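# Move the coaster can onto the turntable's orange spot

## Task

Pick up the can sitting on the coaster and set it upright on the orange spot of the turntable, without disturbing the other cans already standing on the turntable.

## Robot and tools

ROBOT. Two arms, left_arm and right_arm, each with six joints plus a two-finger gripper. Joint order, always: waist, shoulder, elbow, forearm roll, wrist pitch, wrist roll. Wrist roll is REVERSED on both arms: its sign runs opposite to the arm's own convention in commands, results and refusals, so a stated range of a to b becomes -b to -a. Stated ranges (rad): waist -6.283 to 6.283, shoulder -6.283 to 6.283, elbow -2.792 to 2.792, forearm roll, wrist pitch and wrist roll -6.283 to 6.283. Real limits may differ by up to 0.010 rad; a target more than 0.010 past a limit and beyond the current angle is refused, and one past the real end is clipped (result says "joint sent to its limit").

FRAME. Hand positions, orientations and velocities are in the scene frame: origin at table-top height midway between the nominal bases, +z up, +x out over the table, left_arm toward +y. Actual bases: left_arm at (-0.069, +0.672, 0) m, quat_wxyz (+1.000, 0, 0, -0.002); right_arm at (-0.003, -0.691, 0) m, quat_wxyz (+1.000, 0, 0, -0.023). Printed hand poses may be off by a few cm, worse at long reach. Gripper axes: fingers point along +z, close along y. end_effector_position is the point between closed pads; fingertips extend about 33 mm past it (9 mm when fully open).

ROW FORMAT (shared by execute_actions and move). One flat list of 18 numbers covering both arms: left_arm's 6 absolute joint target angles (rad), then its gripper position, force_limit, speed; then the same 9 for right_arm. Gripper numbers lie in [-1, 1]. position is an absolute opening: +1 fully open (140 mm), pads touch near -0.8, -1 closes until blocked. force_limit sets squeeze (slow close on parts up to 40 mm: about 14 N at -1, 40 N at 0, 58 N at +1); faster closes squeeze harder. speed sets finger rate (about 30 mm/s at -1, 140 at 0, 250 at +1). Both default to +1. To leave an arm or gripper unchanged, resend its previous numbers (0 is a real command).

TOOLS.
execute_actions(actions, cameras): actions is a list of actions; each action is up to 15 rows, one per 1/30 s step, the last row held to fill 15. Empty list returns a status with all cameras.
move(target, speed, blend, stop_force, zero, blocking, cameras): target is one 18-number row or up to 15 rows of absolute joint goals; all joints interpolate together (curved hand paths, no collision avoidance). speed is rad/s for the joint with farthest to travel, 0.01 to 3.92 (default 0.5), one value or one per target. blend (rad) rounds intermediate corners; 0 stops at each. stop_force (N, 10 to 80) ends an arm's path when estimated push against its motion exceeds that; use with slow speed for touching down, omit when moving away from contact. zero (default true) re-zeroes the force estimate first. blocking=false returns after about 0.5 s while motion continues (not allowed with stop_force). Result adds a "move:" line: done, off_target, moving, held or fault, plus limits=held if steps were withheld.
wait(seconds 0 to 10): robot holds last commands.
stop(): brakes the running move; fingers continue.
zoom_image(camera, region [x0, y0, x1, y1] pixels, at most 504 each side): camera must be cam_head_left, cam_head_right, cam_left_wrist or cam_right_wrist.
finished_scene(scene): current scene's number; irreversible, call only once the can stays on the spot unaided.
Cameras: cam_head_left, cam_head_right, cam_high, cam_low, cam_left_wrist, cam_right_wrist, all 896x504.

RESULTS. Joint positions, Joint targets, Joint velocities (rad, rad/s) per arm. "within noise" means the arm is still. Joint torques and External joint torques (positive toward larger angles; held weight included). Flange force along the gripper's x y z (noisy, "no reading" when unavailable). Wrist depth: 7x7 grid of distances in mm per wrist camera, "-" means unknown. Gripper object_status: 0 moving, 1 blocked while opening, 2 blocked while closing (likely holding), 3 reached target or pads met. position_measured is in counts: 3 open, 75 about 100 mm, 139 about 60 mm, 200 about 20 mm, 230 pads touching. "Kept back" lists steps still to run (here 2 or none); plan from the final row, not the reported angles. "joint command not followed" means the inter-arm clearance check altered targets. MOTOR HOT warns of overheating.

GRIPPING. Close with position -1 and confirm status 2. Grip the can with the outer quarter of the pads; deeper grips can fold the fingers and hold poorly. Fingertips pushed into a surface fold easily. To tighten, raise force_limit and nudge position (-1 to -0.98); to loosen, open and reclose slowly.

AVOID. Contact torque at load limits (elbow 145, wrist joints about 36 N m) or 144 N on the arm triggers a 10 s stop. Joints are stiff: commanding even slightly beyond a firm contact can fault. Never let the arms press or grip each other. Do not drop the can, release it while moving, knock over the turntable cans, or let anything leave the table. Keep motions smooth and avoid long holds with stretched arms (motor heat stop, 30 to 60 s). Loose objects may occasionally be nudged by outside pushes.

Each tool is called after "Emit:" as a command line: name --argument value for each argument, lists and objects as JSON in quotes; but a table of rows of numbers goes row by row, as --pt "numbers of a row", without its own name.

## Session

Emit:
execute_actions --actions '[]'

Emit:
zoom_image --camera "cam_head_left" --region '[360, 240, 580, 400]'

Scene clock: 0.00 s.
left_arm: end_effector_position=(+0.6580, +0.5124, +0.1698) position_measured=3 object_status=3 end_effector_quat_wxyz=(-0.362, -0.530, +0.764, -0.070) | right_arm: end_effector_position=(+0.3053, -0.4857, +0.1511) position_measured=3 object_status=3 end_effector_quat_wxyz=(-0.162, +0.413, +0.895, +0.044)
Joint positions: left_arm=[-0.032 0.654 1.346 -0.536 1.686 -3.554] | right_arm=[0.292 -0.089 2.237 0.29 1.211 0.592]
Joint velocities: within noise
Joint torques (N m): no reading
External joint torques (N m): no reading
Flange force (N): no reading
Wrist depth (mm): cam_left_wrist=[277 301 332 371 422 487 578 / 267 287 316 353 398 458 551 / 255 271 303 337 375 432 498 / - 119 292 322 355 125 479 / - 255 280 307 338 126 92 / - 252 268 294 324 357 78 / - 240 259 281 310 335 -] | cam_right_wrist=[318 308 295 288 278 266 235 / 299 313 299 292 282 270 257 / 299 312 302 296 288 274 263 / 320 103 308 299 288 278 103 / - 91 315 304 291 284 98 / - 331 326 310 298 286 - / - - 332 316 297 293 284]
Joint targets: left_arm=[-0.032 0.654 1.346 -0.536 1.686 -3.554] | right_arm=[0.292 -0.089 2.237 0.290 1.211 0.592]
Tool commands: left_gripper/position=+1.0 left_gripper/force_limit=+1.0 left_gripper/speed=+1.0 right_gripper/position=+1.0 right_gripper/force_limit=+1.0 right_gripper/speed=+1.0

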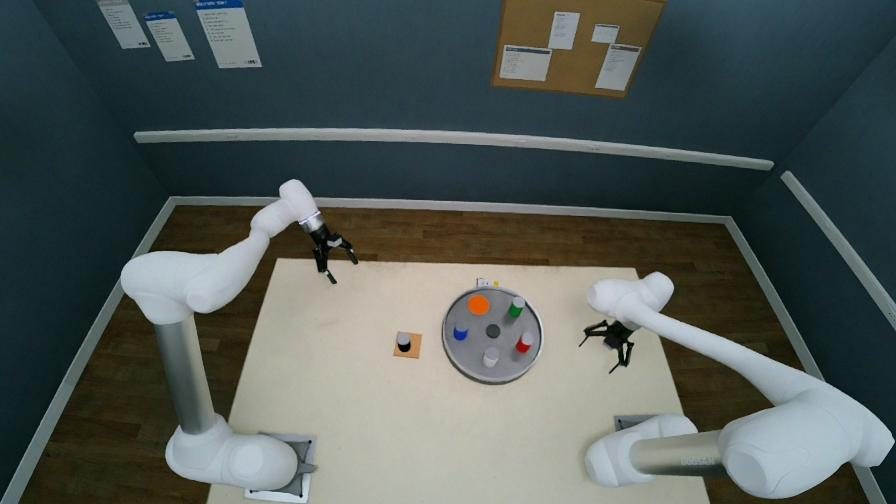

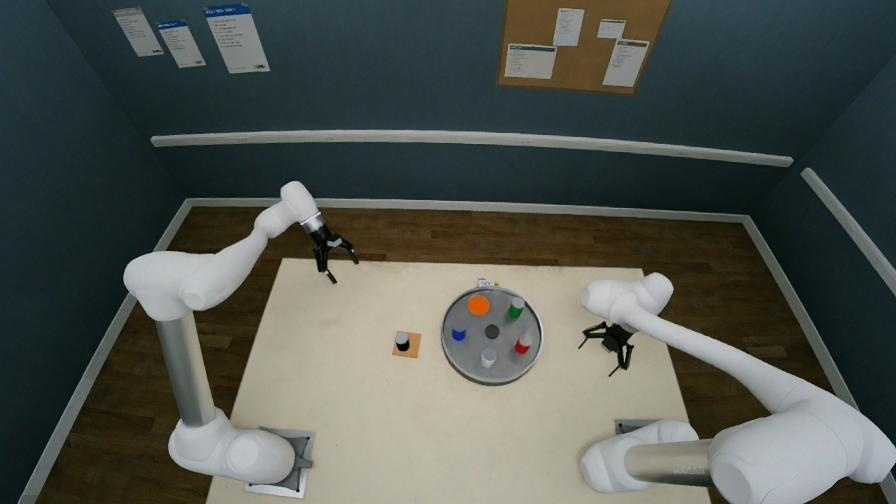

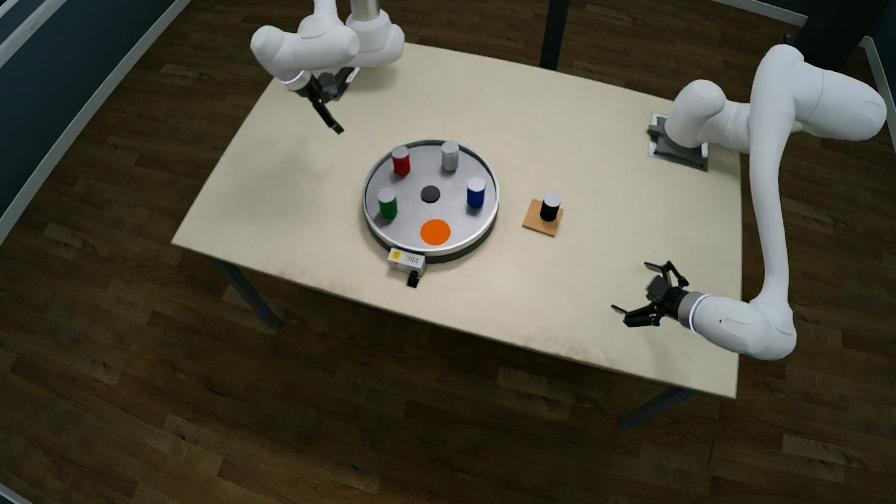

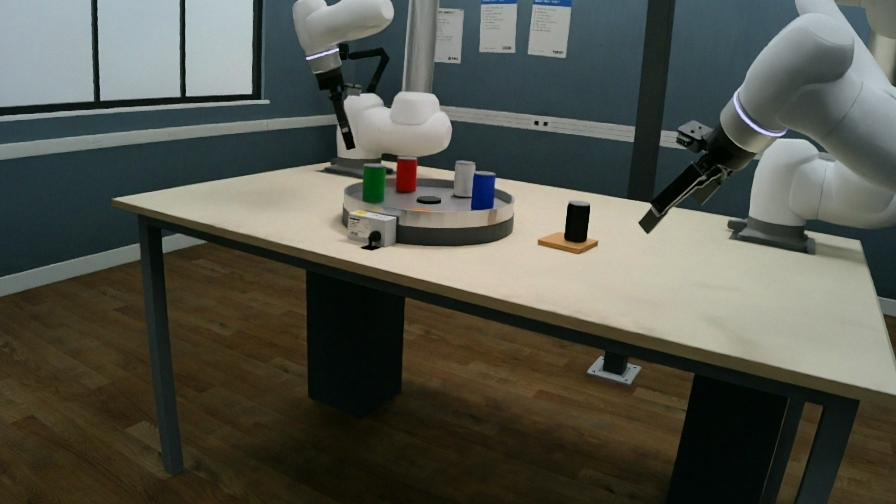

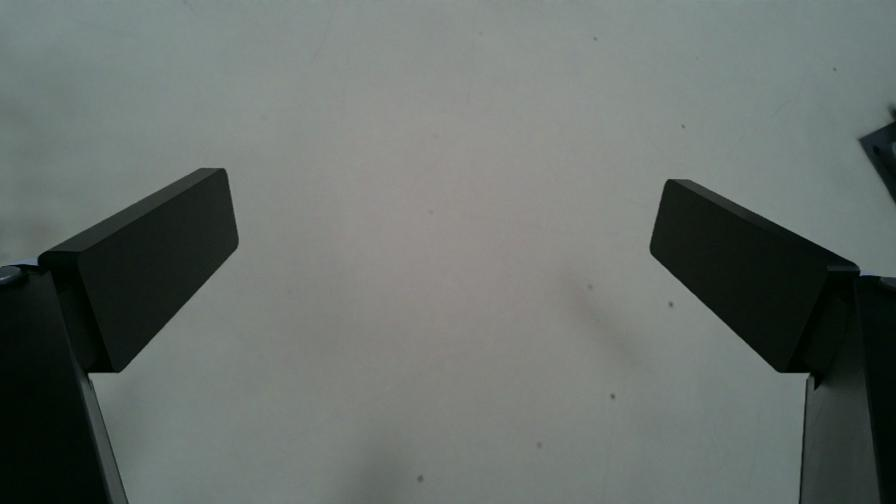

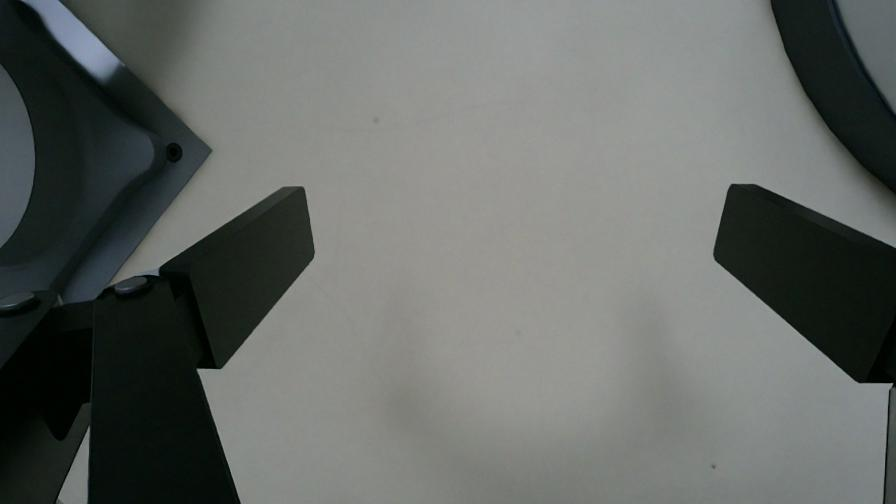

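Scaled by 2.291 from the camera's 896x504 image, which has a finer 1280x720 frame.

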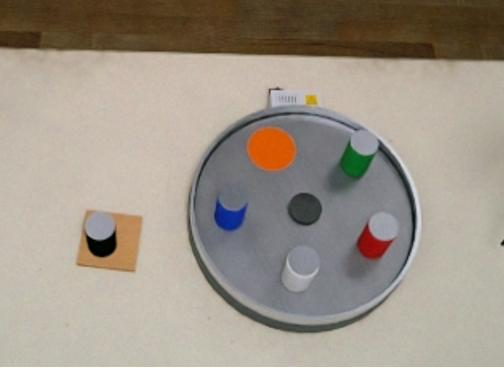

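Emit:
move --target '[-0.7618,0.2033,1.8226,0,1.1157,-3.946,1,-0.5,-1,0.292,-0.089,2.237,0.29,1.211,0.592,1,1,1]' --speed 0.7 --cameras '["cam_left_wrist","cam_head_left"]'

Emit:
zoom_image --camera "cam_head_left" --region '[400, 260, 580, 400]'

Scene clock: 1.67 s.
left_arm: end_effector_position=(+0.4069, +0.2626, +0.1814) position_measured=3 object_status=3 end_effector_quat_wxyz=(+0.000, +0.000, +1.000, +0.000) | right_arm: end_effector_position=(+0.3052, -0.4858, +0.1512) position_measured=3 object_status=3 end_effector_quat_wxyz=(-0.162, +0.413, +0.895, +0.044)
Joint positions: left_arm=[-0.762 0.203 1.823 0 1.116 -3.946] | right_arm=[0.292 -0.089 2.237 0.29 1.211 0.592]
Joint torques (N m): left_arm=[-3.63 -60.17 -40.08 3.81 -0.1 1.17] | right_arm=[0.74 -23.53 -36.14 4.4 0.47 -0.26]
External joint torques (N m): left_arm=[3.68 0.92 1.98 0.08 0.13 -1.17] | right_arm=[-0.72 -2.97 0.38 -0.25 0.17 0.26]
Flange force (N): left_arm=[-3.6 7.0 2.6] | right_arm=[0.8 -6.6 -2.7]
Wrist depth (mm): cam_left_wrist=[228 273 273 277 284 286 291 / 237 286 289 278 301 306 309 / 251 263 310 219 322 324 331 / - 119 335 342 345 125 347 / - 353 360 368 382 118 92 / - 390 392 401 405 414 78 / - 424 421 440 446 450 -] | cam_right_wrist=[319 311 298 287 277 271 234 / 301 315 302 290 281 271 258 / 298 319 304 293 284 274 266 / 321 104 308 300 289 278 103 / - 91 316 300 292 286 98 / - - 320 309 298 286 279 / - - 326 314 297 290 286]
Joint targets: left_arm=[-0.762 0.203 1.823 0.000 1.116 -3.946] | right_arm=[0.292 -0.089 2.237 0.290 1.211 0.592]
move: done
Images, in order (width x height): cam_head_left 896x504, cam_left_wrist 896x504.

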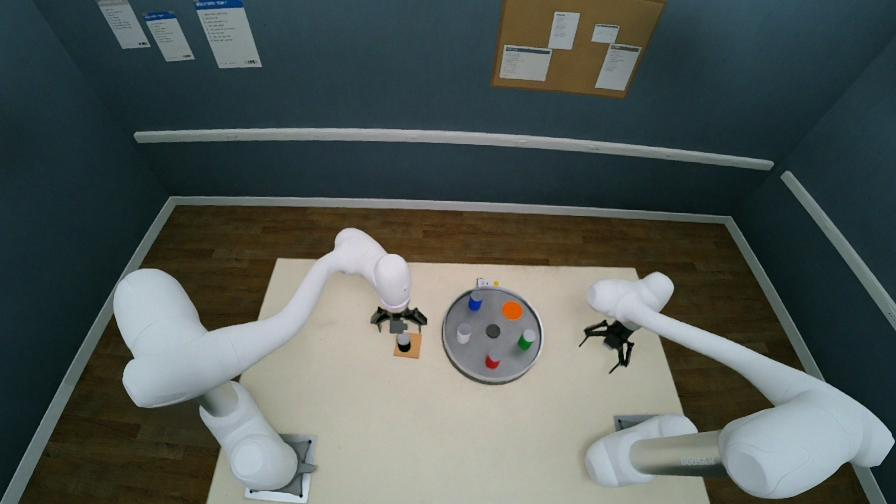

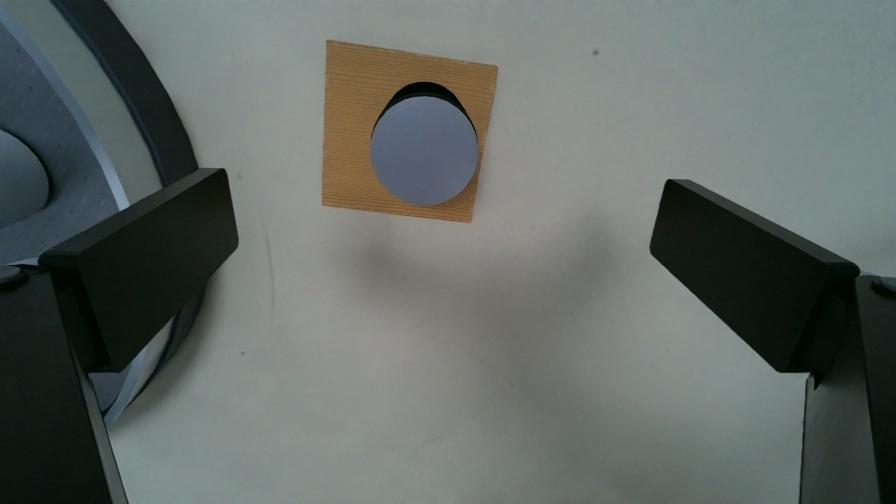

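Scaled by 2.800 from the camera's 896x504 image, which has a finer 1280x720 frame.

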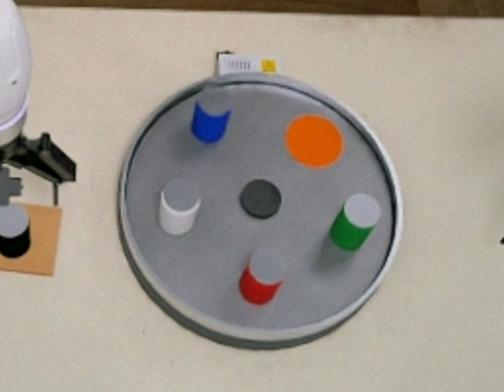

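Emit:
move --pt "-0.7725 0.2673 1.8923 0 0.982 -3.936 1 -0.5 -1 0.292 -0.089 2.237 0.29 1.211 0.592 1 1 1" --pt "-0.7725 0.2673 1.8923 0 0.982 -3.936 -1 -0.5 -0.7 0.292 -0.089 2.237 0.29 1.211 0.592 1 1 1" --speed 0.3 --cameras '["cam_left_wrist"]'

Emit:
move --pt "-0.7725 0.1561 1.7256 0 1.2599 -3.936 -1 -0.5 -0.7 0.292 -0.089 2.237 0.29 1.211 0.592 1 1 1" --pt "-0.9316 0.4853 1.2778 0 1.3785 -3.777 -1 -0.5 -0.7 0.292 -0.089 2.237 0.29 1.211 0.592 1 1 1" --speed 0.4 --blend '[0.05,0]' --cameras '["cam_left_wrist","cam_low","cam_head_left"]'

Emit:
zoom_image --camera "cam_head_left" --region '[400, 260, 580, 400]'

Scene clock: 4.63 s.
left_arm: end_effector_position=(+0.4034, +0.2566, +0.1075) position_measured=153 object_status=2 end_effector_quat_wxyz=(+0.000, +0.000, +1.000, +0.000) | right_arm: end_effector_position=(+0.3052, -0.4858, +0.1512) position_measured=3 object_status=3 end_effector_quat_wxyz=(-0.162, +0.413, +0.895, +0.044)
Joint positions: left_arm=[-0.773 0.267 1.892 0 0.982 -3.936] | right_arm=[0.292 -0.089 2.237 0.29 1.211 0.592]
Joint torques (N m): left_arm=[-2.22 -56.05 -31.9 3.38 -0.54 1.2] | right_arm=[0.75 -23.88 -35.93 4.38 0.49 -0.3]
External joint torques (N m): left_arm=[2.28 -6.88 -3.38 0.23 0.57 -1.2] | right_arm=[-0.75 -2.57 0.16 -0.22 0.15 0.3]
Flange force (N): left_arm=[-1.6 5.9 -10.5] | right_arm=[0.3 -5.7 -2.6]
Wrist depth (mm): cam_left_wrist=[206 208 209 212 216 218 220 / 211 221 216 209 230 233 236 / 202 235 232 141 241 249 253 / 198 230 103 150 105 262 272 / - 72 116 281 - 77 286 / - 68 302 306 - - - / - - - 335 - - -] | cam_right_wrist=[319 303 296 286 276 268 231 / 302 315 302 290 281 271 259 / 298 317 303 294 286 271 264 / 319 104 308 309 288 280 103 / - 89 316 302 296 284 97 / - - 321 307 286 291 279 / - - 324 311 303 293 -]
Joint targets: left_arm=[-0.773 0.267 1.892 0.000 0.982 -3.936] | right_arm=[0.292 -0.089 2.237 0.290 1.211 0.592]
move: done
Images, in order (width x height): cam_left_wrist 896x504.

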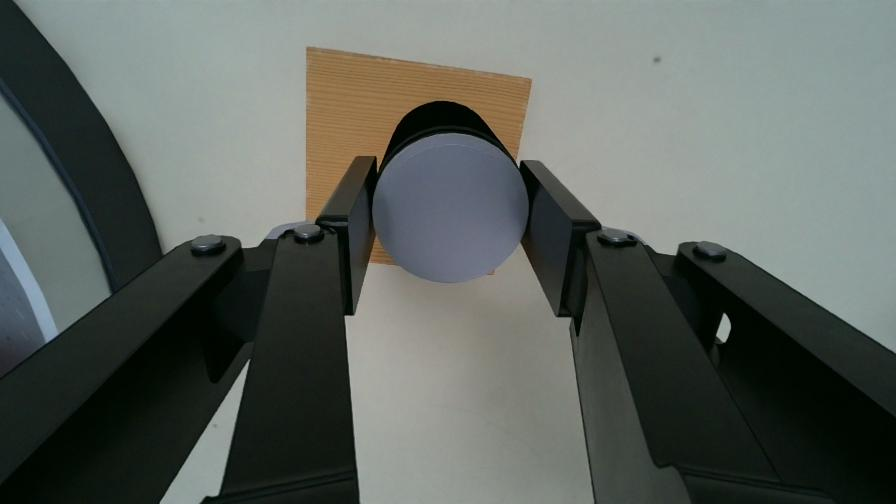

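Scene clock: 6.83 s.
left_arm: end_effector_position=(+0.4558, +0.0185, +0.2616) position_measured=153 object_status=2 end_effector_quat_wxyz=(+0.000, +0.000, +1.000, +0.000) | right_arm: end_effector_position=(+0.3052, -0.4858, +0.1512) position_measured=3 object_status=3 end_effector_quat_wxyz=(-0.162, +0.413, +0.895, +0.044)
Joint positions: left_arm=[-0.932 0.485 1.278 0 1.379 -3.777] | right_arm=[0.292 -0.089 2.237 0.29 1.211 0.592]
Joint torques (N m): left_arm=[-1.96 -92.6 -44.83 4.2 -0.13 1.16] | right_arm=[0.76 -23.65 -36 4.42 0.48 -0.24]
External joint torques (N m): left_arm=[1.98 2.08 3.16 0.05 0.15 -1.16] | right_arm=[-0.74 -2.84 0.23 -0.26 0.16 0.24]
Flange force (N): left_arm=[-0.2 5.7 4.6] | right_arm=[0.7 -6.2 -2.8]
Wrist depth (mm): cam_left_wrist=[286 297 299 302 351 350 361 / 314 314 317 197 370 368 381 / 335 337 331 141 394 415 415 / 351 93 102 150 105 430 444 / - 72 116 463 - 77 468 / - 68 501 497 - - - / - - - 1752 - - -] | cam_right_wrist=[318 312 296 - 272 269 231 / 302 314 302 291 281 270 243 / 300 317 306 294 286 274 260 / 320 103 309 - 288 280 103 / - 89 315 293 294 284 98 / - - 319 - 294 289 - / - - 328 315 301 288 -]
Joint targets: left_arm=[-0.932 0.485 1.278 0.000 1.379 -3.777] | right_arm=[0.292 -0.089 2.237 0.290 1.211 0.592]
move: done
Images, in order (width x height): cam_head_left 896x504, cam_low 896x504, cam_left_wrist 896x504.

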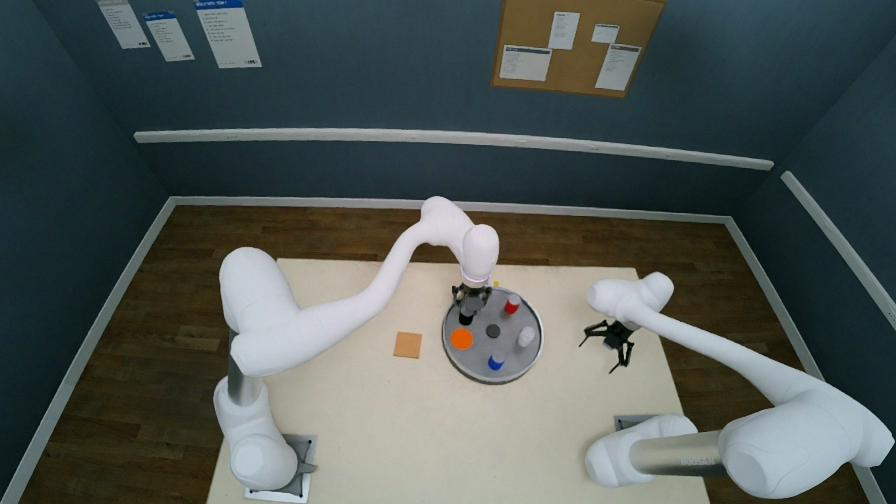

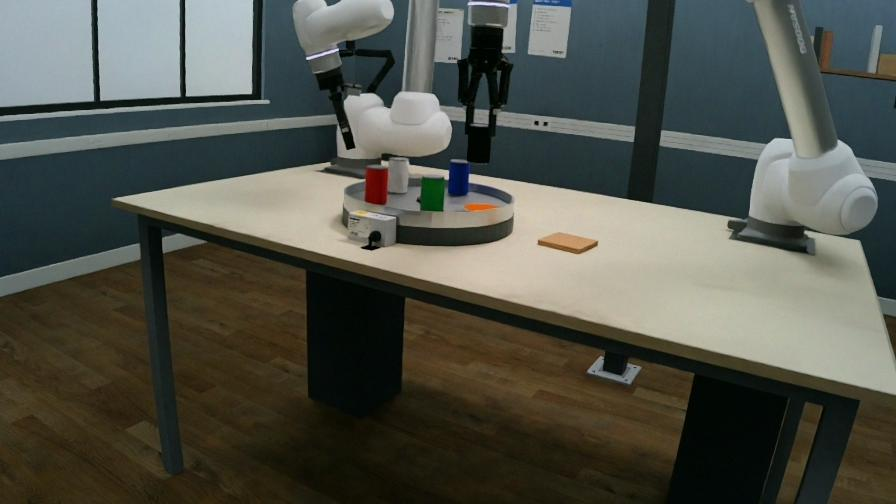

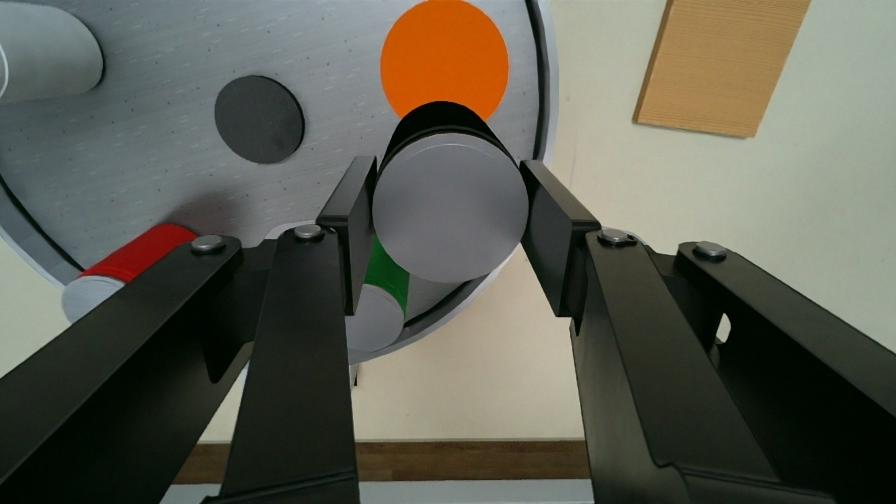

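Scaled by 2.800 from the camera's 896x504 image, which has a finer 1280x720 frame.

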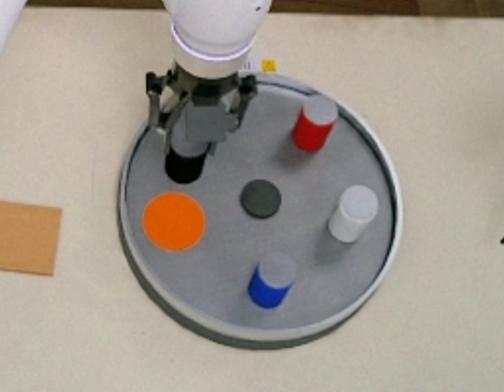

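Emit:
wait --seconds 6.2

Scene clock: 13.23 s.
left_arm: end_effector_position=(+0.4558, +0.0185, +0.2615) position_measured=153 object_status=2 end_effector_quat_wxyz=(+0.000, +0.000, +1.000, +0.000) | right_arm: end_effector_position=(+0.3052, -0.4858, +0.1512) position_measured=3 object_status=3 end_effector_quat_wxyz=(-0.162, +0.413, +0.895, +0.044)
Joint positions: left_arm=[-0.932 0.485 1.278 0 1.379 -3.777] | right_arm=[0.292 -0.089 2.237 0.29 1.211 0.592]
Joint torques (N m): left_arm=[-1.97 -92.7 -44.63 4.15 -0.12 1.18] | right_arm=[0.7 -23.43 -36.03 4.39 0.49 -0.27]
External joint torques (N m): left_arm=[1.2 2.41 2.98 0.07 0.14 -1.18] | right_arm=[-0.69 -3.12 0.22 -0.23 0.16 0.27]
Flange force (N): left_arm=[-0.1 4.3 4.5] | right_arm=[1.0 -6.6 -2.9]
Wrist depth (mm): cam_left_wrist=[294 297 301 304 350 349 364 / 306 312 315 314 373 370 386 / 332 336 331 141 399 409 414 / 348 93 102 150 105 427 446 / - 72 116 459 - 77 467 / - 68 496 502 - - - / - - - 1727 - - -] | cam_right_wrist=[318 - 293 286 277 267 235 / 300 328 299 291 281 271 258 / 299 318 302 298 285 275 265 / 320 104 309 300 287 278 103 / - 91 313 304 293 282 98 / - 330 320 308 297 287 278 / - - 328 312 294 290 283]
Joint targets: left_arm=[-0.932 0.485 1.278 0.000 1.379 -3.777] | right_arm=[0.292 -0.089 2.237 0.290 1.211 0.592]
Tool commands: left_gripper/position=-1.0 left_gripper/force_limit=-0.5 left_gripper/speed=-0.7 right_gripper/position=+1.0 right_gripper/force_limit=+1.0 right_gripper/speed=+1.0
wait: 6.20 s; at rest from the start

Emit:
wait --seconds 1.3

Emit:
move --target '[-0.9316,0.5348,1.4033,0,1.2035,-3.777,-1,-0.5,-0.7,0.292,-0.089,2.237,0.29,1.211,0.592,1,1,1]' --speed 0.35

Emit:
wait --seconds 0.33

Emit:
execute_actions --actions '[[[-0.9316,0.5348,1.4033,0,1.2035,-3.777,0.3,-0.5,0,0.292,-0.089,2.237,0.29,1.211,0.592,1,1,1]]]'

Emit:
move --target '[-0.9316,0.4853,1.2778,0,1.3785,-3.777,0.3,-0.5,0,0.292,-0.089,2.237,0.29,1.211,0.592,1,1,1]' --speed 0.5 --cameras '["cam_left_wrist"]'

Emit:
wait --seconds 2 --cameras '["cam_head_left"]'

Emit:
zoom_image --camera "cam_head_left" --region '[400, 260, 580, 400]'

Scene clock: 14.70 s.
left_arm: end_effector_position=(+0.4558, +0.0185, +0.2615) position_measured=153 object_status=2 end_effector_quat_wxyz=(+0.000, +0.000, +1.000, +0.000) | right_arm: end_effector_position=(+0.3052, -0.4858, +0.1512) position_measured=3 object_status=3 end_effector_quat_wxyz=(-0.162, +0.413, +0.895, +0.044)
Joint positions: left_arm=[-0.932 0.485 1.278 0 1.379 -3.777] | right_arm=[0.292 -0.089 2.237 0.29 1.211 0.592]
Joint torques (N m): left_arm=[-1.97 -92.76 -44.67 4.16 -0.13 1.21] | right_arm=[0.74 -23.45 -35.96 4.4 0.51 -0.3]
External joint torques (N m): left_arm=[2.35 2.05 2.96 0.1 0.15 -1.21] | right_arm=[-0.72 -3.11 0.22 -0.24 0.14 0.31]
Flange force (N): left_arm=[-0.9 5.6 4.4] | right_arm=[0.8 -6.6 -2.9]
Wrist depth (mm): cam_left_wrist=[294 297 302 304 349 350 361 / 312 315 316 314 373 371 386 / 288 336 334 141 393 409 414 / 352 93 102 150 105 431 444 / - 72 116 465 - 77 465 / - 68 496 502 - - - / - - - 1764 - - -] | cam_right_wrist=[318 312 298 286 278 265 234 / 303 310 302 292 281 271 258 / 299 317 304 295 283 272 265 / 321 103 132 301 296 143 103 / - 91 316 304 295 - 98 / - 330 322 308 - 287 280 / - - 325 313 302 287 -]
Joint targets: left_arm=[-0.932 0.485 1.278 0.000 1.379 -3.777] | right_arm=[0.292 -0.089 2.237 0.290 1.211 0.592]
Tool commands: left_gripper/position=-1.0 left_gripper/force_limit=-0.5 left_gripper/speed=-0.7 right_gripper/position=+1.0 right_gripper/force_limit=+1.0 right_gripper/speed=+1.0
wait: 1.30 s; at rest from the start

Scene clock: 15.57 s.
left_arm: end_effector_position=(+0.4557, +0.0186, +0.1527) position_measured=153 object_status=2 end_effector_quat_wxyz=(+0.000, +0.000, +1.000, +0.000) | right_arm: end_effector_position=(+0.3052, -0.4858, +0.1512) position_measured=3 object_status=3 end_effector_quat_wxyz=(-0.162, +0.413, +0.895, +0.044)
Joint positions: left_arm=[-0.932 0.535 1.403 0 1.204 -3.777] | right_arm=[0.292 -0.089 2.237 0.29 1.211 0.592]
Joint torques (N m): left_arm=[-2.01 -95.09 -41.84 3.95 -0.07 1.17] | right_arm=[0.34 -23.7 -35.89 4.4 0.48 -0.28]
External joint torques (N m): left_arm=[2.16 1.99 2.19 0.09 0.09 -1.17] | right_arm=[-0.34 -2.73 0.11 -0.24 0.16 0.29]
Flange force (N): left_arm=[-1.8 4.1 3.2] | right_arm=[1.3 -5.5 -2.6]
Wrist depth (mm): cam_left_wrist=[199 201 202 - 207 257 252 / 211 210 216 175 220 271 269 / 224 220 225 141 229 295 299 / 237 93 103 150 105 310 323 / - 72 116 268 76 77 342 / - 68 - 282 - - - / - - - 394 - - -] | cam_right_wrist=[319 308 300 288 277 266 235 / 302 312 302 290 283 269 248 / 299 315 305 293 287 276 265 / 320 104 309 297 288 276 103 / - 91 316 302 295 283 98 / - - 321 313 297 287 279 / - - 332 313 304 291 285]
Joint targets: left_arm=[-0.932 0.535 1.403 0.000 1.204 -3.777] | right_arm=[0.292 -0.089 2.237 0.290 1.211 0.592]
move: done

Scene clock: 15.90 s.
left_arm: end_effector_position=(+0.4556, +0.0186, +0.1527) position_measured=153 object_status=2 end_effector_quat_wxyz=(+0.000, +0.000, +1.000, +0.000) | right_arm: end_effector_position=(+0.3052, -0.4858, +0.1512) position_measured=3 object_status=3 end_effector_quat_wxyz=(-0.162, +0.413, +0.895, +0.044)
Joint positions: left_arm=[-0.932 0.535 1.403 0 1.204 -3.777] | right_arm=[0.292 -0.089 2.237 0.29 1.211 0.592]
Joint torques (N m): left_arm=[-1.83 -95.19 -42.48 3.96 -0.09 1.17] | right_arm=[0.87 -23.31 -35.96 4.44 0.47 -0.22]
External joint torques (N m): left_arm=[1.59 2.1 2.83 0.07 0.11 -1.17] | right_arm=[-0.87 -3.11 0.2 -0.29 0.17 0.22]
Flange force (N): left_arm=[-0.4 4.8 3.8] | right_arm=[0.7 -6.7 -3.1]
Wrist depth (mm): cam_left_wrist=[199 201 203 205 206 257 251 / 211 210 216 172 219 272 269 / 225 220 225 141 220 296 300 / 238 93 103 150 105 311 321 / - 72 116 270 76 77 340 / - 68 289 286 - - - / - - - 395 - - -] | cam_right_wrist=[320 308 297 286 - 268 234 / 301 312 302 290 282 270 257 / 298 316 302 297 283 275 266 / 320 103 309 304 288 280 103 / - 91 317 308 294 283 98 / - - 320 308 300 286 - / - - 325 314 301 290 -]
Joint targets: left_arm=[-0.932 0.535 1.403 0.000 1.204 -3.777] | right_arm=[0.292 -0.089 2.237 0.290 1.211 0.592]
Tool commands: left_gripper/position=-1.0 left_gripper/force_limit=-0.5 left_gripper/speed=-0.7 right_gripper/position=+1.0 right_gripper/force_limit=+1.0 right_gripper/speed=+1.0
wait: 0.33 s; at rest by 0.17 s

Scene clock: 16.33 s.
left_arm: end_effector_position=(+0.4556, +0.0186, +0.1527) position_measured=91 object_status=0 end_effector_quat_wxyz=(+0.000, +0.000, +1.000, +0.000) | right_arm: end_effector_position=(+0.3052, -0.4858, +0.1512) position_measured=3 object_status=3 end_effector_quat_wxyz=(-0.162, +0.413, +0.895, +0.044)
Joint positions: left_arm=[-0.932 0.535 1.403 0 1.203 -3.777] | right_arm=[0.292 -0.089 2.237 0.29 1.211 0.592]
Joint torques (N m): left_arm=[-1.88 -93.84 -41.58 3.96 -0.08 1.16] | right_arm=[0.97 -23.29 -36.08 4.46 0.51 -0.28]
External joint torques (N m): left_arm=[1.8 0.83 1.96 0.08 0.1 -1.16] | right_arm=[-0.94 -3.26 0.34 -0.31 0.14 0.28]
Flange force (N): left_arm=[-0.7 4.8 2.2] | right_arm=[0.6 -7.3 -3.0]
Wrist depth (mm): cam_left_wrist=[199 201 203 205 207 257 251 / 211 208 216 219 220 271 269 / 226 218 223 192 232 294 300 / 235 83 133 154 158 106 316 / - 68 267 266 268 73 79 / - - 290 287 364 - 72 / - - 305 396 400 - -] | cam_right_wrist=[319 308 - 287 277 266 235 / 302 314 304 290 280 271 259 / 298 317 306 295 283 275 266 / 320 103 306 298 287 278 103 / - 91 315 304 292 276 98 / - 330 321 310 294 286 279 / - - 326 314 304 292 -]
Joint targets: left_arm=[-0.932 0.535 1.403 0.000 1.204 -3.777] | right_arm=[0.292 -0.089 2.237 0.290 1.211 0.592]
Kept back: 2 steps.

Scene clock: 17.37 s.
left_arm: end_effector_position=(+0.4557, +0.0185, +0.2615) position_measured=91 object_status=3 end_effector_quat_wxyz=(+0.000, +0.000, +1.000, +0.000) | right_arm: end_effector_position=(+0.3052, -0.4858, +0.1512) position_measured=3 object_status=3 end_effector_quat_wxyz=(-0.162, +0.413, +0.895, +0.044)
Joint positions: left_arm=[-0.932 0.485 1.278 0 1.378 -3.777] | right_arm=[0.292 -0.089 2.237 0.29 1.211 0.592]
Joint torques (N m): left_arm=[-1.82 -91.18 -43.76 4.17 -0.12 1.18] | right_arm=[0.36 -23.62 -36.05 4.4 0.48 -0.3]
External joint torques (N m): left_arm=[1.49 0.74 2.12 0.06 0.14 -1.18] | right_arm=[-0.35 -2.87 0.3 -0.24 0.16 0.3]
Flange force (N): left_arm=[-0.1 5.0 2.8] | right_arm=[1.4 -6.0 -2.4]
Wrist depth (mm): cam_left_wrist=[286 298 300 230 350 348 360 / 312 314 316 320 372 369 383 / 334 333 331 344 353 412 418 / 350 85 158 366 141 107 436 / - 68 387 465 466 70 79 / - - 494 507 508 - 72 / - - 1752 1777 1727 - -] | cam_right_wrist=[319 312 296 285 278 269 234 / 302 314 302 290 282 272 258 / 300 319 302 293 286 270 264 / 320 103 133 294 288 280 103 / - 91 312 305 292 283 98 / - 329 321 308 301 283 280 / - - 332 313 304 291 -]
Joint targets: left_arm=[-0.932 0.485 1.278 0.000 1.379 -3.777] | right_arm=[0.292 -0.089 2.237 0.290 1.211 0.592]
move: done
Images, in order (width x height): cam_left_wrist 896x504.

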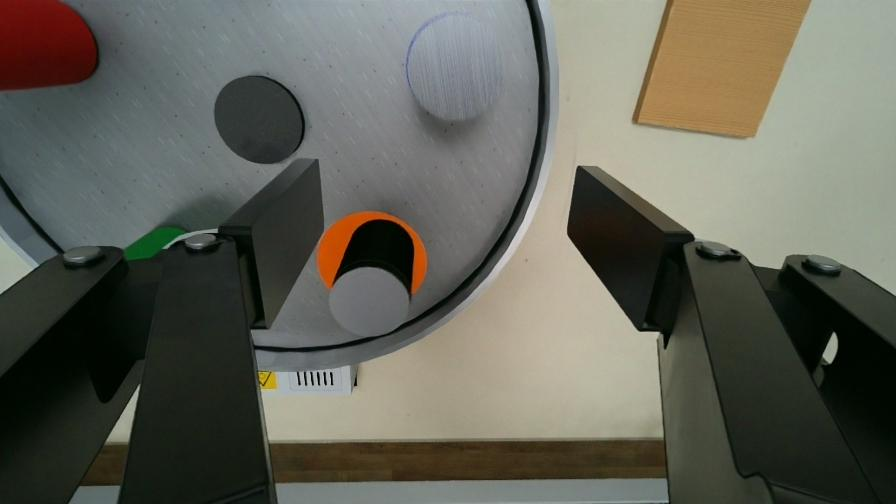

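Scene clock: 19.37 s.
left_arm: end_effector_position=(+0.4558, +0.0185, +0.2615) position_measured=91 object_status=3 end_effector_quat_wxyz=(+0.000, +0.000, +1.000, +0.000) | right_arm: end_effector_position=(+0.3052, -0.4858, +0.1512) position_measured=3 object_status=3 end_effector_quat_wxyz=(-0.162, +0.413, +0.895, +0.044)
Joint positions: left_arm=[-0.932 0.485 1.278 0 1.379 -3.777] | right_arm=[0.292 -0.089 2.237 0.29 1.211 0.592]
Joint torques (N m): left_arm=[-1.91 -91.13 -43.62 4.15 -0.1 1.18] | right_arm=[0.6 -23.57 -36.03 4.44 0.48 -0.25]
External joint torques (N m): left_arm=[2.09 0.39 1.9 0.1 0.12 -1.18] | right_arm=[-0.59 -2.99 0.19 -0.28 0.16 0.25]
Flange force (N): left_arm=[-0.6 5.5 2.5] | right_arm=[1.1 -6.2 -2.8]
Wrist depth (mm): cam_left_wrist=[292 298 299 300 345 348 362 / 312 314 317 242 376 372 386 / 330 333 332 344 348 407 414 / 347 85 321 370 141 107 435 / - 68 300 457 467 69 79 / - - 491 504 509 - 72 / - - 1777 1727 1764 - -] | cam_right_wrist=[320 307 296 290 277 267 231 / 302 312 301 292 280 272 252 / 300 318 304 295 286 276 264 / 321 103 148 301 288 279 103 / - 91 317 305 292 288 98 / - 326 323 308 295 285 279 / - - 327 313 301 290 -]
Joint targets: left_arm=[-0.932 0.485 1.278 0.000 1.379 -3.777] | right_arm=[0.292 -0.089 2.237 0.290 1.211 0.592]
Tool commands: left_gripper/position=+0.3 left_gripper/force_limit=-0.5 left_gripper/speed=+0.0 right_gripper/position=+1.0 right_gripper/force_limit=+1.0 right_gripper/speed=+1.0
wait: 2.00 s; at rest by 0.17 s
Images, in order (width x height): cam_head_left 896x504.

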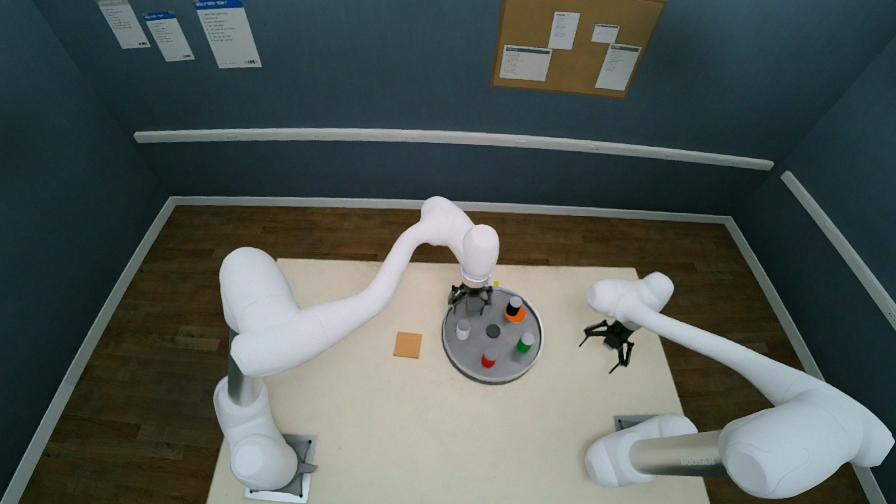

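Scaled by 2.800 from the camera's 896x504 image, which has a finer 1280x720 frame.

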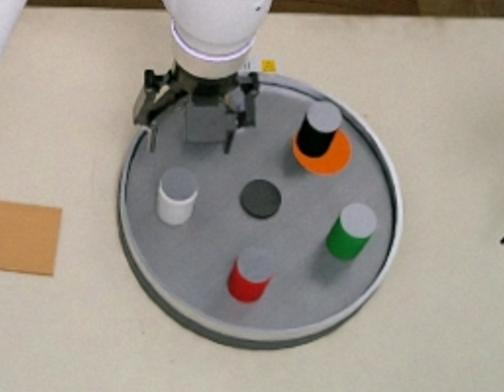

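Emit:
zoom_image --camera "cam_head_left" --region '[490, 285, 540, 335]'

Emit:
zoom_image --camera "cam_head_left" --region '[440, 280, 550, 390]'

Scaled by 10.080 from the camera's 896x504 image, which has a finer 1280x720 frame.

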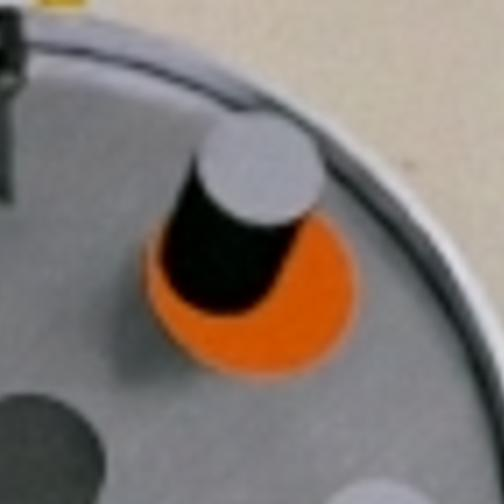

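Scaled by 4.582 from the camera's 896x504 image, which has a finer 1280x720 frame.

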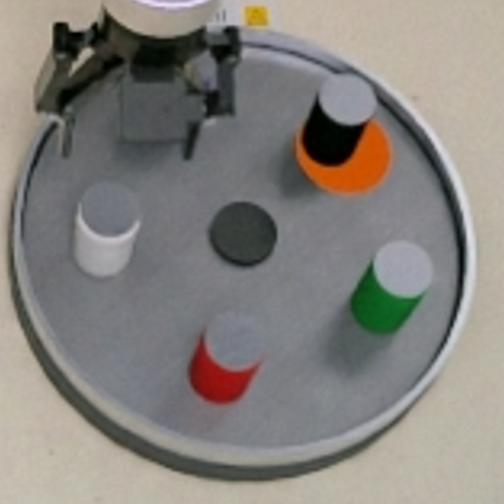

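Emit:
move --target '[-0.9316,0.4853,1.2778,0,1.3785,-3.777,0.05,-0.5,0,0.292,-0.089,2.237,0.29,1.211,0.592,1,1,1]'

Emit:
wait --seconds 1

Scene clock: 20.20 s.
left_arm: end_effector_position=(+0.4558, +0.0185, +0.2615) position_measured=123 object_status=3 end_effector_quat_wxyz=(+0.000, +0.000, +1.000, +0.000) | right_arm: end_effector_position=(+0.3052, -0.4858, +0.1512) position_measured=3 object_status=3 end_effector_quat_wxyz=(-0.162, +0.413, +0.895, +0.044)
Joint positions: left_arm=[-0.932 0.485 1.278 0 1.379 -3.777] | right_arm=[0.292 -0.089 2.237 0.29 1.211 0.592]
Joint torques (N m): left_arm=[-1.91 -91.26 -43.67 4.15 -0.13 1.17] | right_arm=[0.65 -23.6 -35.96 4.42 0.46 -0.32]
External joint torques (N m): left_arm=[2.41 0.7 2.03 0.11 0.15 -1.17] | right_arm=[-0.64 -2.9 0.15 -0.25 0.18 0.32]
Flange force (N): left_arm=[-1.0 5.5 2.7] | right_arm=[0.7 -6.2 -2.9]
Wrist depth (mm): cam_left_wrist=[295 297 299 304 350 347 361 / 307 312 315 322 373 372 386 / 289 337 333 336 389 407 412 / 347 89 115 283 129 427 444 / - 71 391 460 469 73 78 / - - 497 501 - - 74 / - - 1764 1790 - - -] | cam_right_wrist=[318 310 293 287 276 266 227 / 300 313 305 289 281 271 262 / 301 316 305 294 283 277 265 / 319 103 307 300 288 280 103 / - 91 315 305 293 285 97 / - - 320 311 298 286 280 / - - 326 312 301 289 -]
Joint targets: left_arm=[-0.932 0.485 1.278 0.000 1.379 -3.777] | right_arm=[0.292 -0.089 2.237 0.290 1.211 0.592]
move: done

Scene clock: 21.20 s.
left_arm: end_effector_position=(+0.4558, +0.0185, +0.2615) position_measured=123 object_status=3 end_effector_quat_wxyz=(+0.000, +0.000, +1.000, +0.000) | right_arm: end_effector_position=(+0.3052, -0.4858, +0.1512) position_measured=3 object_status=3 end_effector_quat_wxyz=(-0.162, +0.413, +0.895, +0.044)
Joint positions: left_arm=[-0.932 0.485 1.278 0 1.379 -3.777] | right_arm=[0.292 -0.089 2.237 0.29 1.211 0.592]
Joint torques (N m): left_arm=[-2.03 -91.51 -43.64 4.18 -0.13 1.18] | right_arm=[0.88 -23.54 -36.04 4.44 0.48 -0.23]
External joint torques (N m): left_arm=[1.9 0.91 1.93 0.06 0.15 -1.18] | right_arm=[-0.87 -2.96 0.33 -0.3 0.16 0.23]
Flange force (N): left_arm=[-0.9 4.7 2.6] | right_arm=[0.5 -6.7 -2.8]
Wrist depth (mm): cam_left_wrist=[269 299 300 304 352 347 363 / 313 314 317 315 370 370 386 / 332 337 333 347 338 411 414 / 301 89 116 368 129 426 436 / - 71 297 453 - 72 78 / - - 494 504 - - 74 / - - 1703 1739 - - -] | cam_right_wrist=[319 308 298 290 272 267 227 / 301 314 302 293 280 275 258 / 300 316 304 294 283 275 263 / 318 103 307 - 291 279 103 / - 91 315 308 293 285 98 / - 328 319 314 302 287 278 / - - 325 314 300 292 -]
Joint targets: left_arm=[-0.932 0.485 1.278 0.000 1.379 -3.777] | right_arm=[0.292 -0.089 2.237 0.290 1.211 0.592]
Tool commands: left_gripper/position=+0.05 left_gripper/force_limit=-0.5 left_gripper/speed=+0.0 right_gripper/position=+1.0 right_gripper/force_limit=+1.0 right_gripper/speed=+1.0
wait: 1.00 s; at rest by 0.17 s

Emit:
wait --seconds 2.0

Emit:
move --target '[-0.9316,0.5348,1.4033,0,1.2035,-3.777,0.05,-0.5,0,0.292,-0.089,2.237,0.29,1.211,0.592,1,1,1]' --speed 0.35

Emit:
wait --seconds 0.33

Emit:
execute_actions --actions '[[[-0.9316,0.5348,1.4033,0,1.2035,-3.777,-1,-0.5,-0.7,0.292,-0.089,2.237,0.29,1.211,0.592,1,1,1]]]'

Emit:
wait --seconds 0.1

Emit:
move --target '[-0.9316,0.4853,1.2778,0,1.3785,-3.777,-1,-0.5,-0.7,0.292,-0.089,2.237,0.29,1.211,0.592,1,1,1]' --speed 0.4 --cameras '["cam_left_wrist"]'

Emit:
wait --seconds 3.5

Scene clock: 23.37 s.
left_arm: end_effector_position=(+0.4558, +0.0185, +0.2615) position_measured=123 object_status=3 end_effector_quat_wxyz=(+0.000, +0.000, +1.000, +0.000) | right_arm: end_effector_position=(+0.3052, -0.4858, +0.1512) position_measured=3 object_status=3 end_effector_quat_wxyz=(-0.162, +0.413, +0.895, +0.044)
Joint positions: left_arm=[-0.932 0.485 1.278 0 1.379 -3.777] | right_arm=[0.292 -0.089 2.237 0.29 1.211 0.592]
Joint torques (N m): left_arm=[-1.71 -91.5 -43.56 4.14 -0.1 1.19] | right_arm=[0.8 -23.71 -35.97 4.43 0.53 -0.18]
External joint torques (N m): left_arm=[1.56 0.92 1.86 0.11 0.12 -1.19] | right_arm=[-0.82 -2.58 0.27 -0.29 0.11 0.18]
Flange force (N): left_arm=[-0.7 4.4 2.6] | right_arm=[0.3 -5.8 -2.5]
Wrist depth (mm): cam_left_wrist=[295 299 301 303 351 349 362 / 313 313 319 323 372 369 385 / 295 336 333 279 393 408 415 / 278 89 116 368 128 424 444 / - 71 384 394 468 73 78 / - - 494 502 - - 74 / - - 1764 1803 - - -] | cam_right_wrist=[316 306 299 286 278 268 231 / 301 316 301 296 281 269 251 / 300 316 304 298 284 274 265 / 322 103 305 296 290 280 103 / - 91 315 296 289 283 97 / - 328 322 310 294 283 279 / - - 326 313 300 291 285]
Joint targets: left_arm=[-0.932 0.485 1.278 0.000 1.379 -3.777] | right_arm=[0.292 -0.089 2.237 0.290 1.211 0.592]
Tool commands: left_gripper/position=+0.05 left_gripper/force_limit=-0.5 left_gripper/speed=+0.0 right_gripper/position=+1.0 right_gripper/force_limit=+1.0 right_gripper/speed=+1.0
wait: 2.00 s; at rest from the start

Scene clock: 24.23 s.
left_arm: end_effector_position=(+0.4556, +0.0186, +0.1527) position_measured=123 object_status=3 end_effector_quat_wxyz=(+0.000, +0.000, +1.000, +0.000) | right_arm: end_effector_position=(+0.3052, -0.4858, +0.1512) position_measured=3 object_status=3 end_effector_quat_wxyz=(-0.162, +0.413, +0.895, +0.044)
Joint positions: left_arm=[-0.932 0.535 1.403 0 1.204 -3.777] | right_arm=[0.292 -0.089 2.237 0.29 1.211 0.592]
Joint torques (N m): left_arm=[-2.09 -93.76 -41.86 4 -0.08 1.19] | right_arm=[0.76 -23.57 -36.12 4.44 0.48 -0.28]
External joint torques (N m): left_arm=[2.16 0.8 2.26 0.04 0.1 -1.19] | right_arm=[-0.75 -2.88 0.36 -0.29 0.16 0.29]
Flange force (N): left_arm=[-0.6 5.7 2.5] | right_arm=[0.6 -6.5 -2.6]
Wrist depth (mm): cam_left_wrist=[199 202 128 127 208 258 251 / 211 210 216 133 222 270 268 / 225 220 226 234 229 295 301 / 236 89 115 251 129 308 319 / - 71 223 266 253 73 78 / - - 189 277 366 - 74 / - - 194 395 - - -] | cam_right_wrist=[317 308 298 286 275 267 234 / 300 314 301 291 280 270 258 / 299 317 301 301 283 274 265 / 322 103 309 299 290 280 103 / - 89 313 304 - 281 98 / - 330 326 308 299 286 278 / - - 327 308 301 294 283]
Joint targets: left_arm=[-0.932 0.535 1.403 0.000 1.204 -3.777] | right_arm=[0.292 -0.089 2.237 0.290 1.211 0.592]
move: done

Scene clock: 24.57 s.
left_arm: end_effector_position=(+0.4556, +0.0186, +0.1527) position_measured=123 object_status=3 end_effector_quat_wxyz=(+0.000, +0.000, +1.000, +0.000) | right_arm: end_effector_position=(+0.3052, -0.4858, +0.1512) position_measured=3 object_status=3 end_effector_quat_wxyz=(-0.162, +0.413, +0.895, +0.044)
Joint positions: left_arm=[-0.932 0.535 1.403 0 1.203 -3.777] | right_arm=[0.292 -0.089 2.237 0.29 1.211 0.592]
Joint torques (N m): left_arm=[-2.02 -93.93 -41.51 3.96 -0.09 1.21] | right_arm=[0.61 -23.65 -36.15 4.4 0.54 -0.25]
External joint torques (N m): left_arm=[1.77 0.94 1.9 0.06 0.11 -1.21] | right_arm=[-0.58 -2.83 0.45 -0.26 0.11 0.25]
Flange force (N): left_arm=[-0.9 4.5 2.2] | right_arm=[1.0 -6.3 -2.2]
Wrist depth (mm): cam_left_wrist=[199 201 203 201 207 257 252 / 209 210 214 134 218 273 269 / 226 220 224 143 229 297 301 / 236 89 115 251 129 307 319 / - 71 260 270 255 72 78 / - - 229 286 366 - 74 / - - 221 398 - - -] | cam_right_wrist=[317 309 297 286 279 267 234 / 300 313 - 291 283 263 258 / 299 317 304 293 287 274 263 / 323 103 307 301 288 279 103 / - 89 318 302 302 280 98 / - - 318 310 295 288 277 / - - 327 317 301 290 284]
Joint targets: left_arm=[-0.932 0.535 1.403 0.000 1.204 -3.777] | right_arm=[0.292 -0.089 2.237 0.290 1.211 0.592]
Tool commands: left_gripper/position=+0.05 left_gripper/force_limit=-0.5 left_gripper/speed=+0.0 right_gripper/position=+1.0 right_gripper/force_limit=+1.0 right_gripper/speed=+1.0
wait: 0.33 s; at rest by 0.17 s

Scene clock: 25.00 s.
left_arm: end_effector_position=(+0.4557, +0.0186, +0.1527) position_measured=153 object_status=0 end_effector_quat_wxyz=(+0.000, +0.000, +1.000, +0.000) | right_arm: end_effector_position=(+0.3052, -0.4858, +0.1512) position_measured=3 object_status=3 end_effector_quat_wxyz=(-0.162, +0.413, +0.895, +0.044)
Joint positions: left_arm=[-0.932 0.535 1.403 0 1.203 -3.777] | right_arm=[0.292 -0.089 2.237 0.29 1.211 0.592]
Joint torques (N m): left_arm=[-3.19 -87.78 -37.24 3.54 0.24 1.17] | right_arm=[0.46 -23.38 -35.88 4.38 0.48 -0.26]
External joint torques (N m): left_arm=[3.75 -5.24 -2.35 0.51 -0.22 -1.17] | right_arm=[-0.45 -3.15 0.12 -0.22 0.16 0.26]
Flange force (N): left_arm=[-3.2 5.4 -5.0] | right_arm=[1.5 -6.2 -2.9]
Wrist depth (mm): cam_left_wrist=[199 201 203 205 207 256 250 / 211 210 216 216 220 273 267 / 225 220 225 145 229 295 298 / 238 93 102 154 106 310 321 / - 72 116 270 76 77 339 / - 68 292 288 - - - / - - - 394 - - -] | cam_right_wrist=[319 309 298 284 277 269 235 / 301 318 300 292 - 272 257 / 301 317 304 293 287 275 265 / 316 103 305 300 291 278 103 / - 91 318 302 292 283 97 / - 334 320 309 297 - 279 / - - 325 310 304 285 282]
Joint targets: left_arm=[-0.932 0.535 1.403 0.000 1.204 -3.777] | right_arm=[0.292 -0.089 2.237 0.290 1.211 0.592]
Kept back: 2 steps.

Scene clock: 25.17 s.
left_arm: end_effector_position=(+0.4557, +0.0186, +0.1527) position_measured=153 object_status=2 end_effector_quat_wxyz=(+0.000, +0.000, +1.000, +0.000) | right_arm: end_effector_position=(+0.3052, -0.4858, +0.1512) position_measured=3 object_status=3 end_effector_quat_wxyz=(-0.162, +0.413, +0.895, +0.044)
Joint positions: left_arm=[-0.932 0.535 1.403 0 1.203 -3.777] | right_arm=[0.292 -0.089 2.237 0.29 1.211 0.592]
Joint torques (N m): left_arm=[-2.76 -87.71 -37.47 3.53 0.24 1.17] | right_arm=[0.54 -23.49 -35.87 4.42 0.5 -0.3]
External joint torques (N m): left_arm=[2.66 -5.43 -2.19 0.51 -0.22 -1.17] | right_arm=[-0.55 -2.86 0.11 -0.27 0.14 0.3]
Flange force (N): left_arm=[-1.7 5.2 -5.0] | right_arm=[0.9 -5.9 -2.8]
Wrist depth (mm): cam_left_wrist=[199 201 204 206 206 254 251 / 210 209 216 216 221 272 269 / 225 220 225 145 229 295 301 / 237 93 102 154 105 310 323 / - 72 116 270 76 77 340 / - 68 290 286 - - - / - - - 396 - - -] | cam_right_wrist=[320 309 298 286 275 267 234 / 303 312 302 293 - 264 259 / 300 315 307 293 284 275 263 / 319 104 308 299 290 277 103 / - 91 312 305 294 283 98 / - 329 323 307 299 285 278 / - - 329 311 304 293 284]
Joint targets: left_arm=[-0.932 0.535 1.403 0.000 1.204 -3.777] | right_arm=[0.292 -0.089 2.237 0.290 1.211 0.592]
Tool commands: left_gripper/position=-1.0 left_gripper/force_limit=-0.5 left_gripper/speed=-0.7 right_gripper/position=+1.0 right_gripper/force_limit=+1.0 right_gripper/speed=+1.0
wait: 0.10 s; no rest

Scene clock: 25.97 s.
left_arm: end_effector_position=(+0.4557, +0.0185, +0.2615) position_measured=153 object_status=2 end_effector_quat_wxyz=(+0.000, +0.000, +1.000, +0.000) | right_arm: end_effector_position=(+0.3052, -0.4858, +0.1512) position_measured=3 object_status=3 end_effector_quat_wxyz=(-0.162, +0.413, +0.895, +0.044)
Joint positions: left_arm=[-0.932 0.485 1.278 0 1.378 -3.777] | right_arm=[0.292 -0.089 2.237 0.29 1.211 0.592]
Joint torques (N m): left_arm=[-1.57 -92.84 -44.66 4.17 -0.11 1.16] | right_arm=[0.68 -23.88 -36.07 4.44 0.45 -0.31]
External joint torques (N m): left_arm=[1.63 2.33 3.04 0.07 0.14 -1.16] | right_arm=[-0.69 -2.47 0.33 -0.29 0.19 0.31]
Flange force (N): left_arm=[-0.4 4.9 4.6] | right_arm=[0.3 -5.8 -2.4]
Wrist depth (mm): cam_left_wrist=[289 297 301 226 349 348 361 / 313 314 317 318 370 374 386 / 331 336 332 146 337 408 412 / 348 93 101 154 105 430 444 / - 72 116 461 - 77 471 / - 68 498 506 - - - / - - - 1727 - - -] | cam_right_wrist=[319 312 290 286 278 267 235 / 300 314 301 291 281 270 258 / 299 317 305 297 285 275 264 / 323 103 308 299 290 133 103 / - 91 314 304 294 286 98 / - 327 320 309 298 287 279 / - - 321 316 301 294 285]
Joint targets: left_arm=[-0.932 0.485 1.278 0.000 1.379 -3.777] | right_arm=[0.292 -0.089 2.237 0.290 1.211 0.592]
move: done
Images, in order (width x height): cam_left_wrist 896x504.

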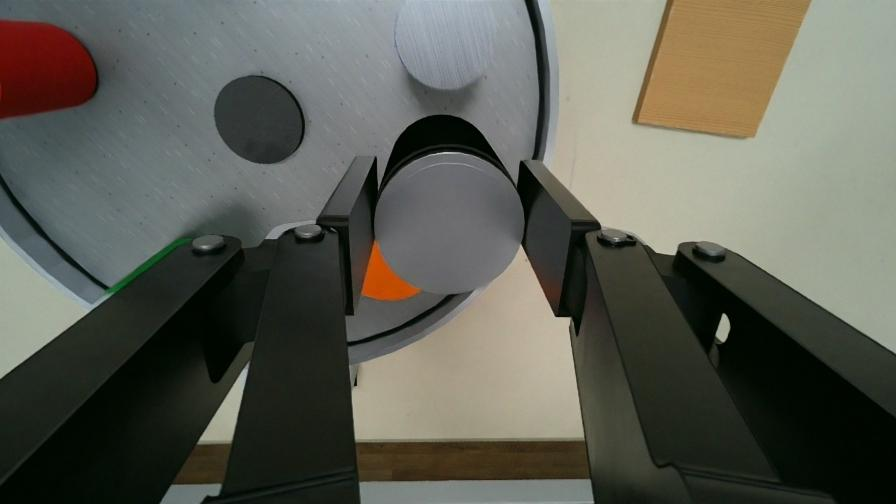

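Scene clock: 29.47 s.
left_arm: end_effector_position=(+0.4558, +0.0185, +0.2615) position_measured=153 object_status=2 end_effector_quat_wxyz=(+0.000, +0.000, +1.000, +0.000) | right_arm: end_effector_position=(+0.3052, -0.4858, +0.1512) position_measured=3 object_status=3 end_effector_quat_wxyz=(-0.162, +0.413, +0.895, +0.044)
Joint positions: left_arm=[-0.932 0.485 1.278 0 1.379 -3.777] | right_arm=[0.292 -0.089 2.237 0.29 1.211 0.592]
Joint torques (N m): left_arm=[-1.96 -93.02 -44.73 4.15 -0.13 1.16] | right_arm=[1.02 -23.31 -36.03 4.37 0.51 -0.29]
External joint torques (N m): left_arm=[1.75 2.35 3 0.1 0.15 -1.16] | right_arm=[-1.03 -3.03 0.28 -0.21 0.14 0.3]
Flange force (N): left_arm=[-0.6 4.8 4.5] | right_arm=[0.2 -6.9 -2.9]
Wrist depth (mm): cam_left_wrist=[- 297 300 227 351 348 363 / 321 315 318 317 371 368 387 / 333 337 332 145 396 408 413 / 350 93 102 153 105 428 444 / - 72 116 458 - 77 471 / - 68 500 500 - - - / - - - 1777 - - -] | cam_right_wrist=[318 303 299 291 - 269 234 / 301 317 299 291 283 271 253 / 299 316 304 294 286 274 265 / 320 103 310 299 295 280 103 / - 91 329 302 306 281 98 / - 329 321 309 300 286 278 / - - 327 316 301 293 284]
Joint targets: left_arm=[-0.932 0.485 1.278 0.000 1.379 -3.777] | right_arm=[0.292 -0.089 2.237 0.290 1.211 0.592]
Tool commands: left_gripper/position=-1.0 left_gripper/force_limit=-0.5 left_gripper/speed=-0.7 right_gripper/position=+1.0 right_gripper/force_limit=+1.0 right_gripper/speed=+1.0
wait: 3.50 s; at rest by 0.17 s


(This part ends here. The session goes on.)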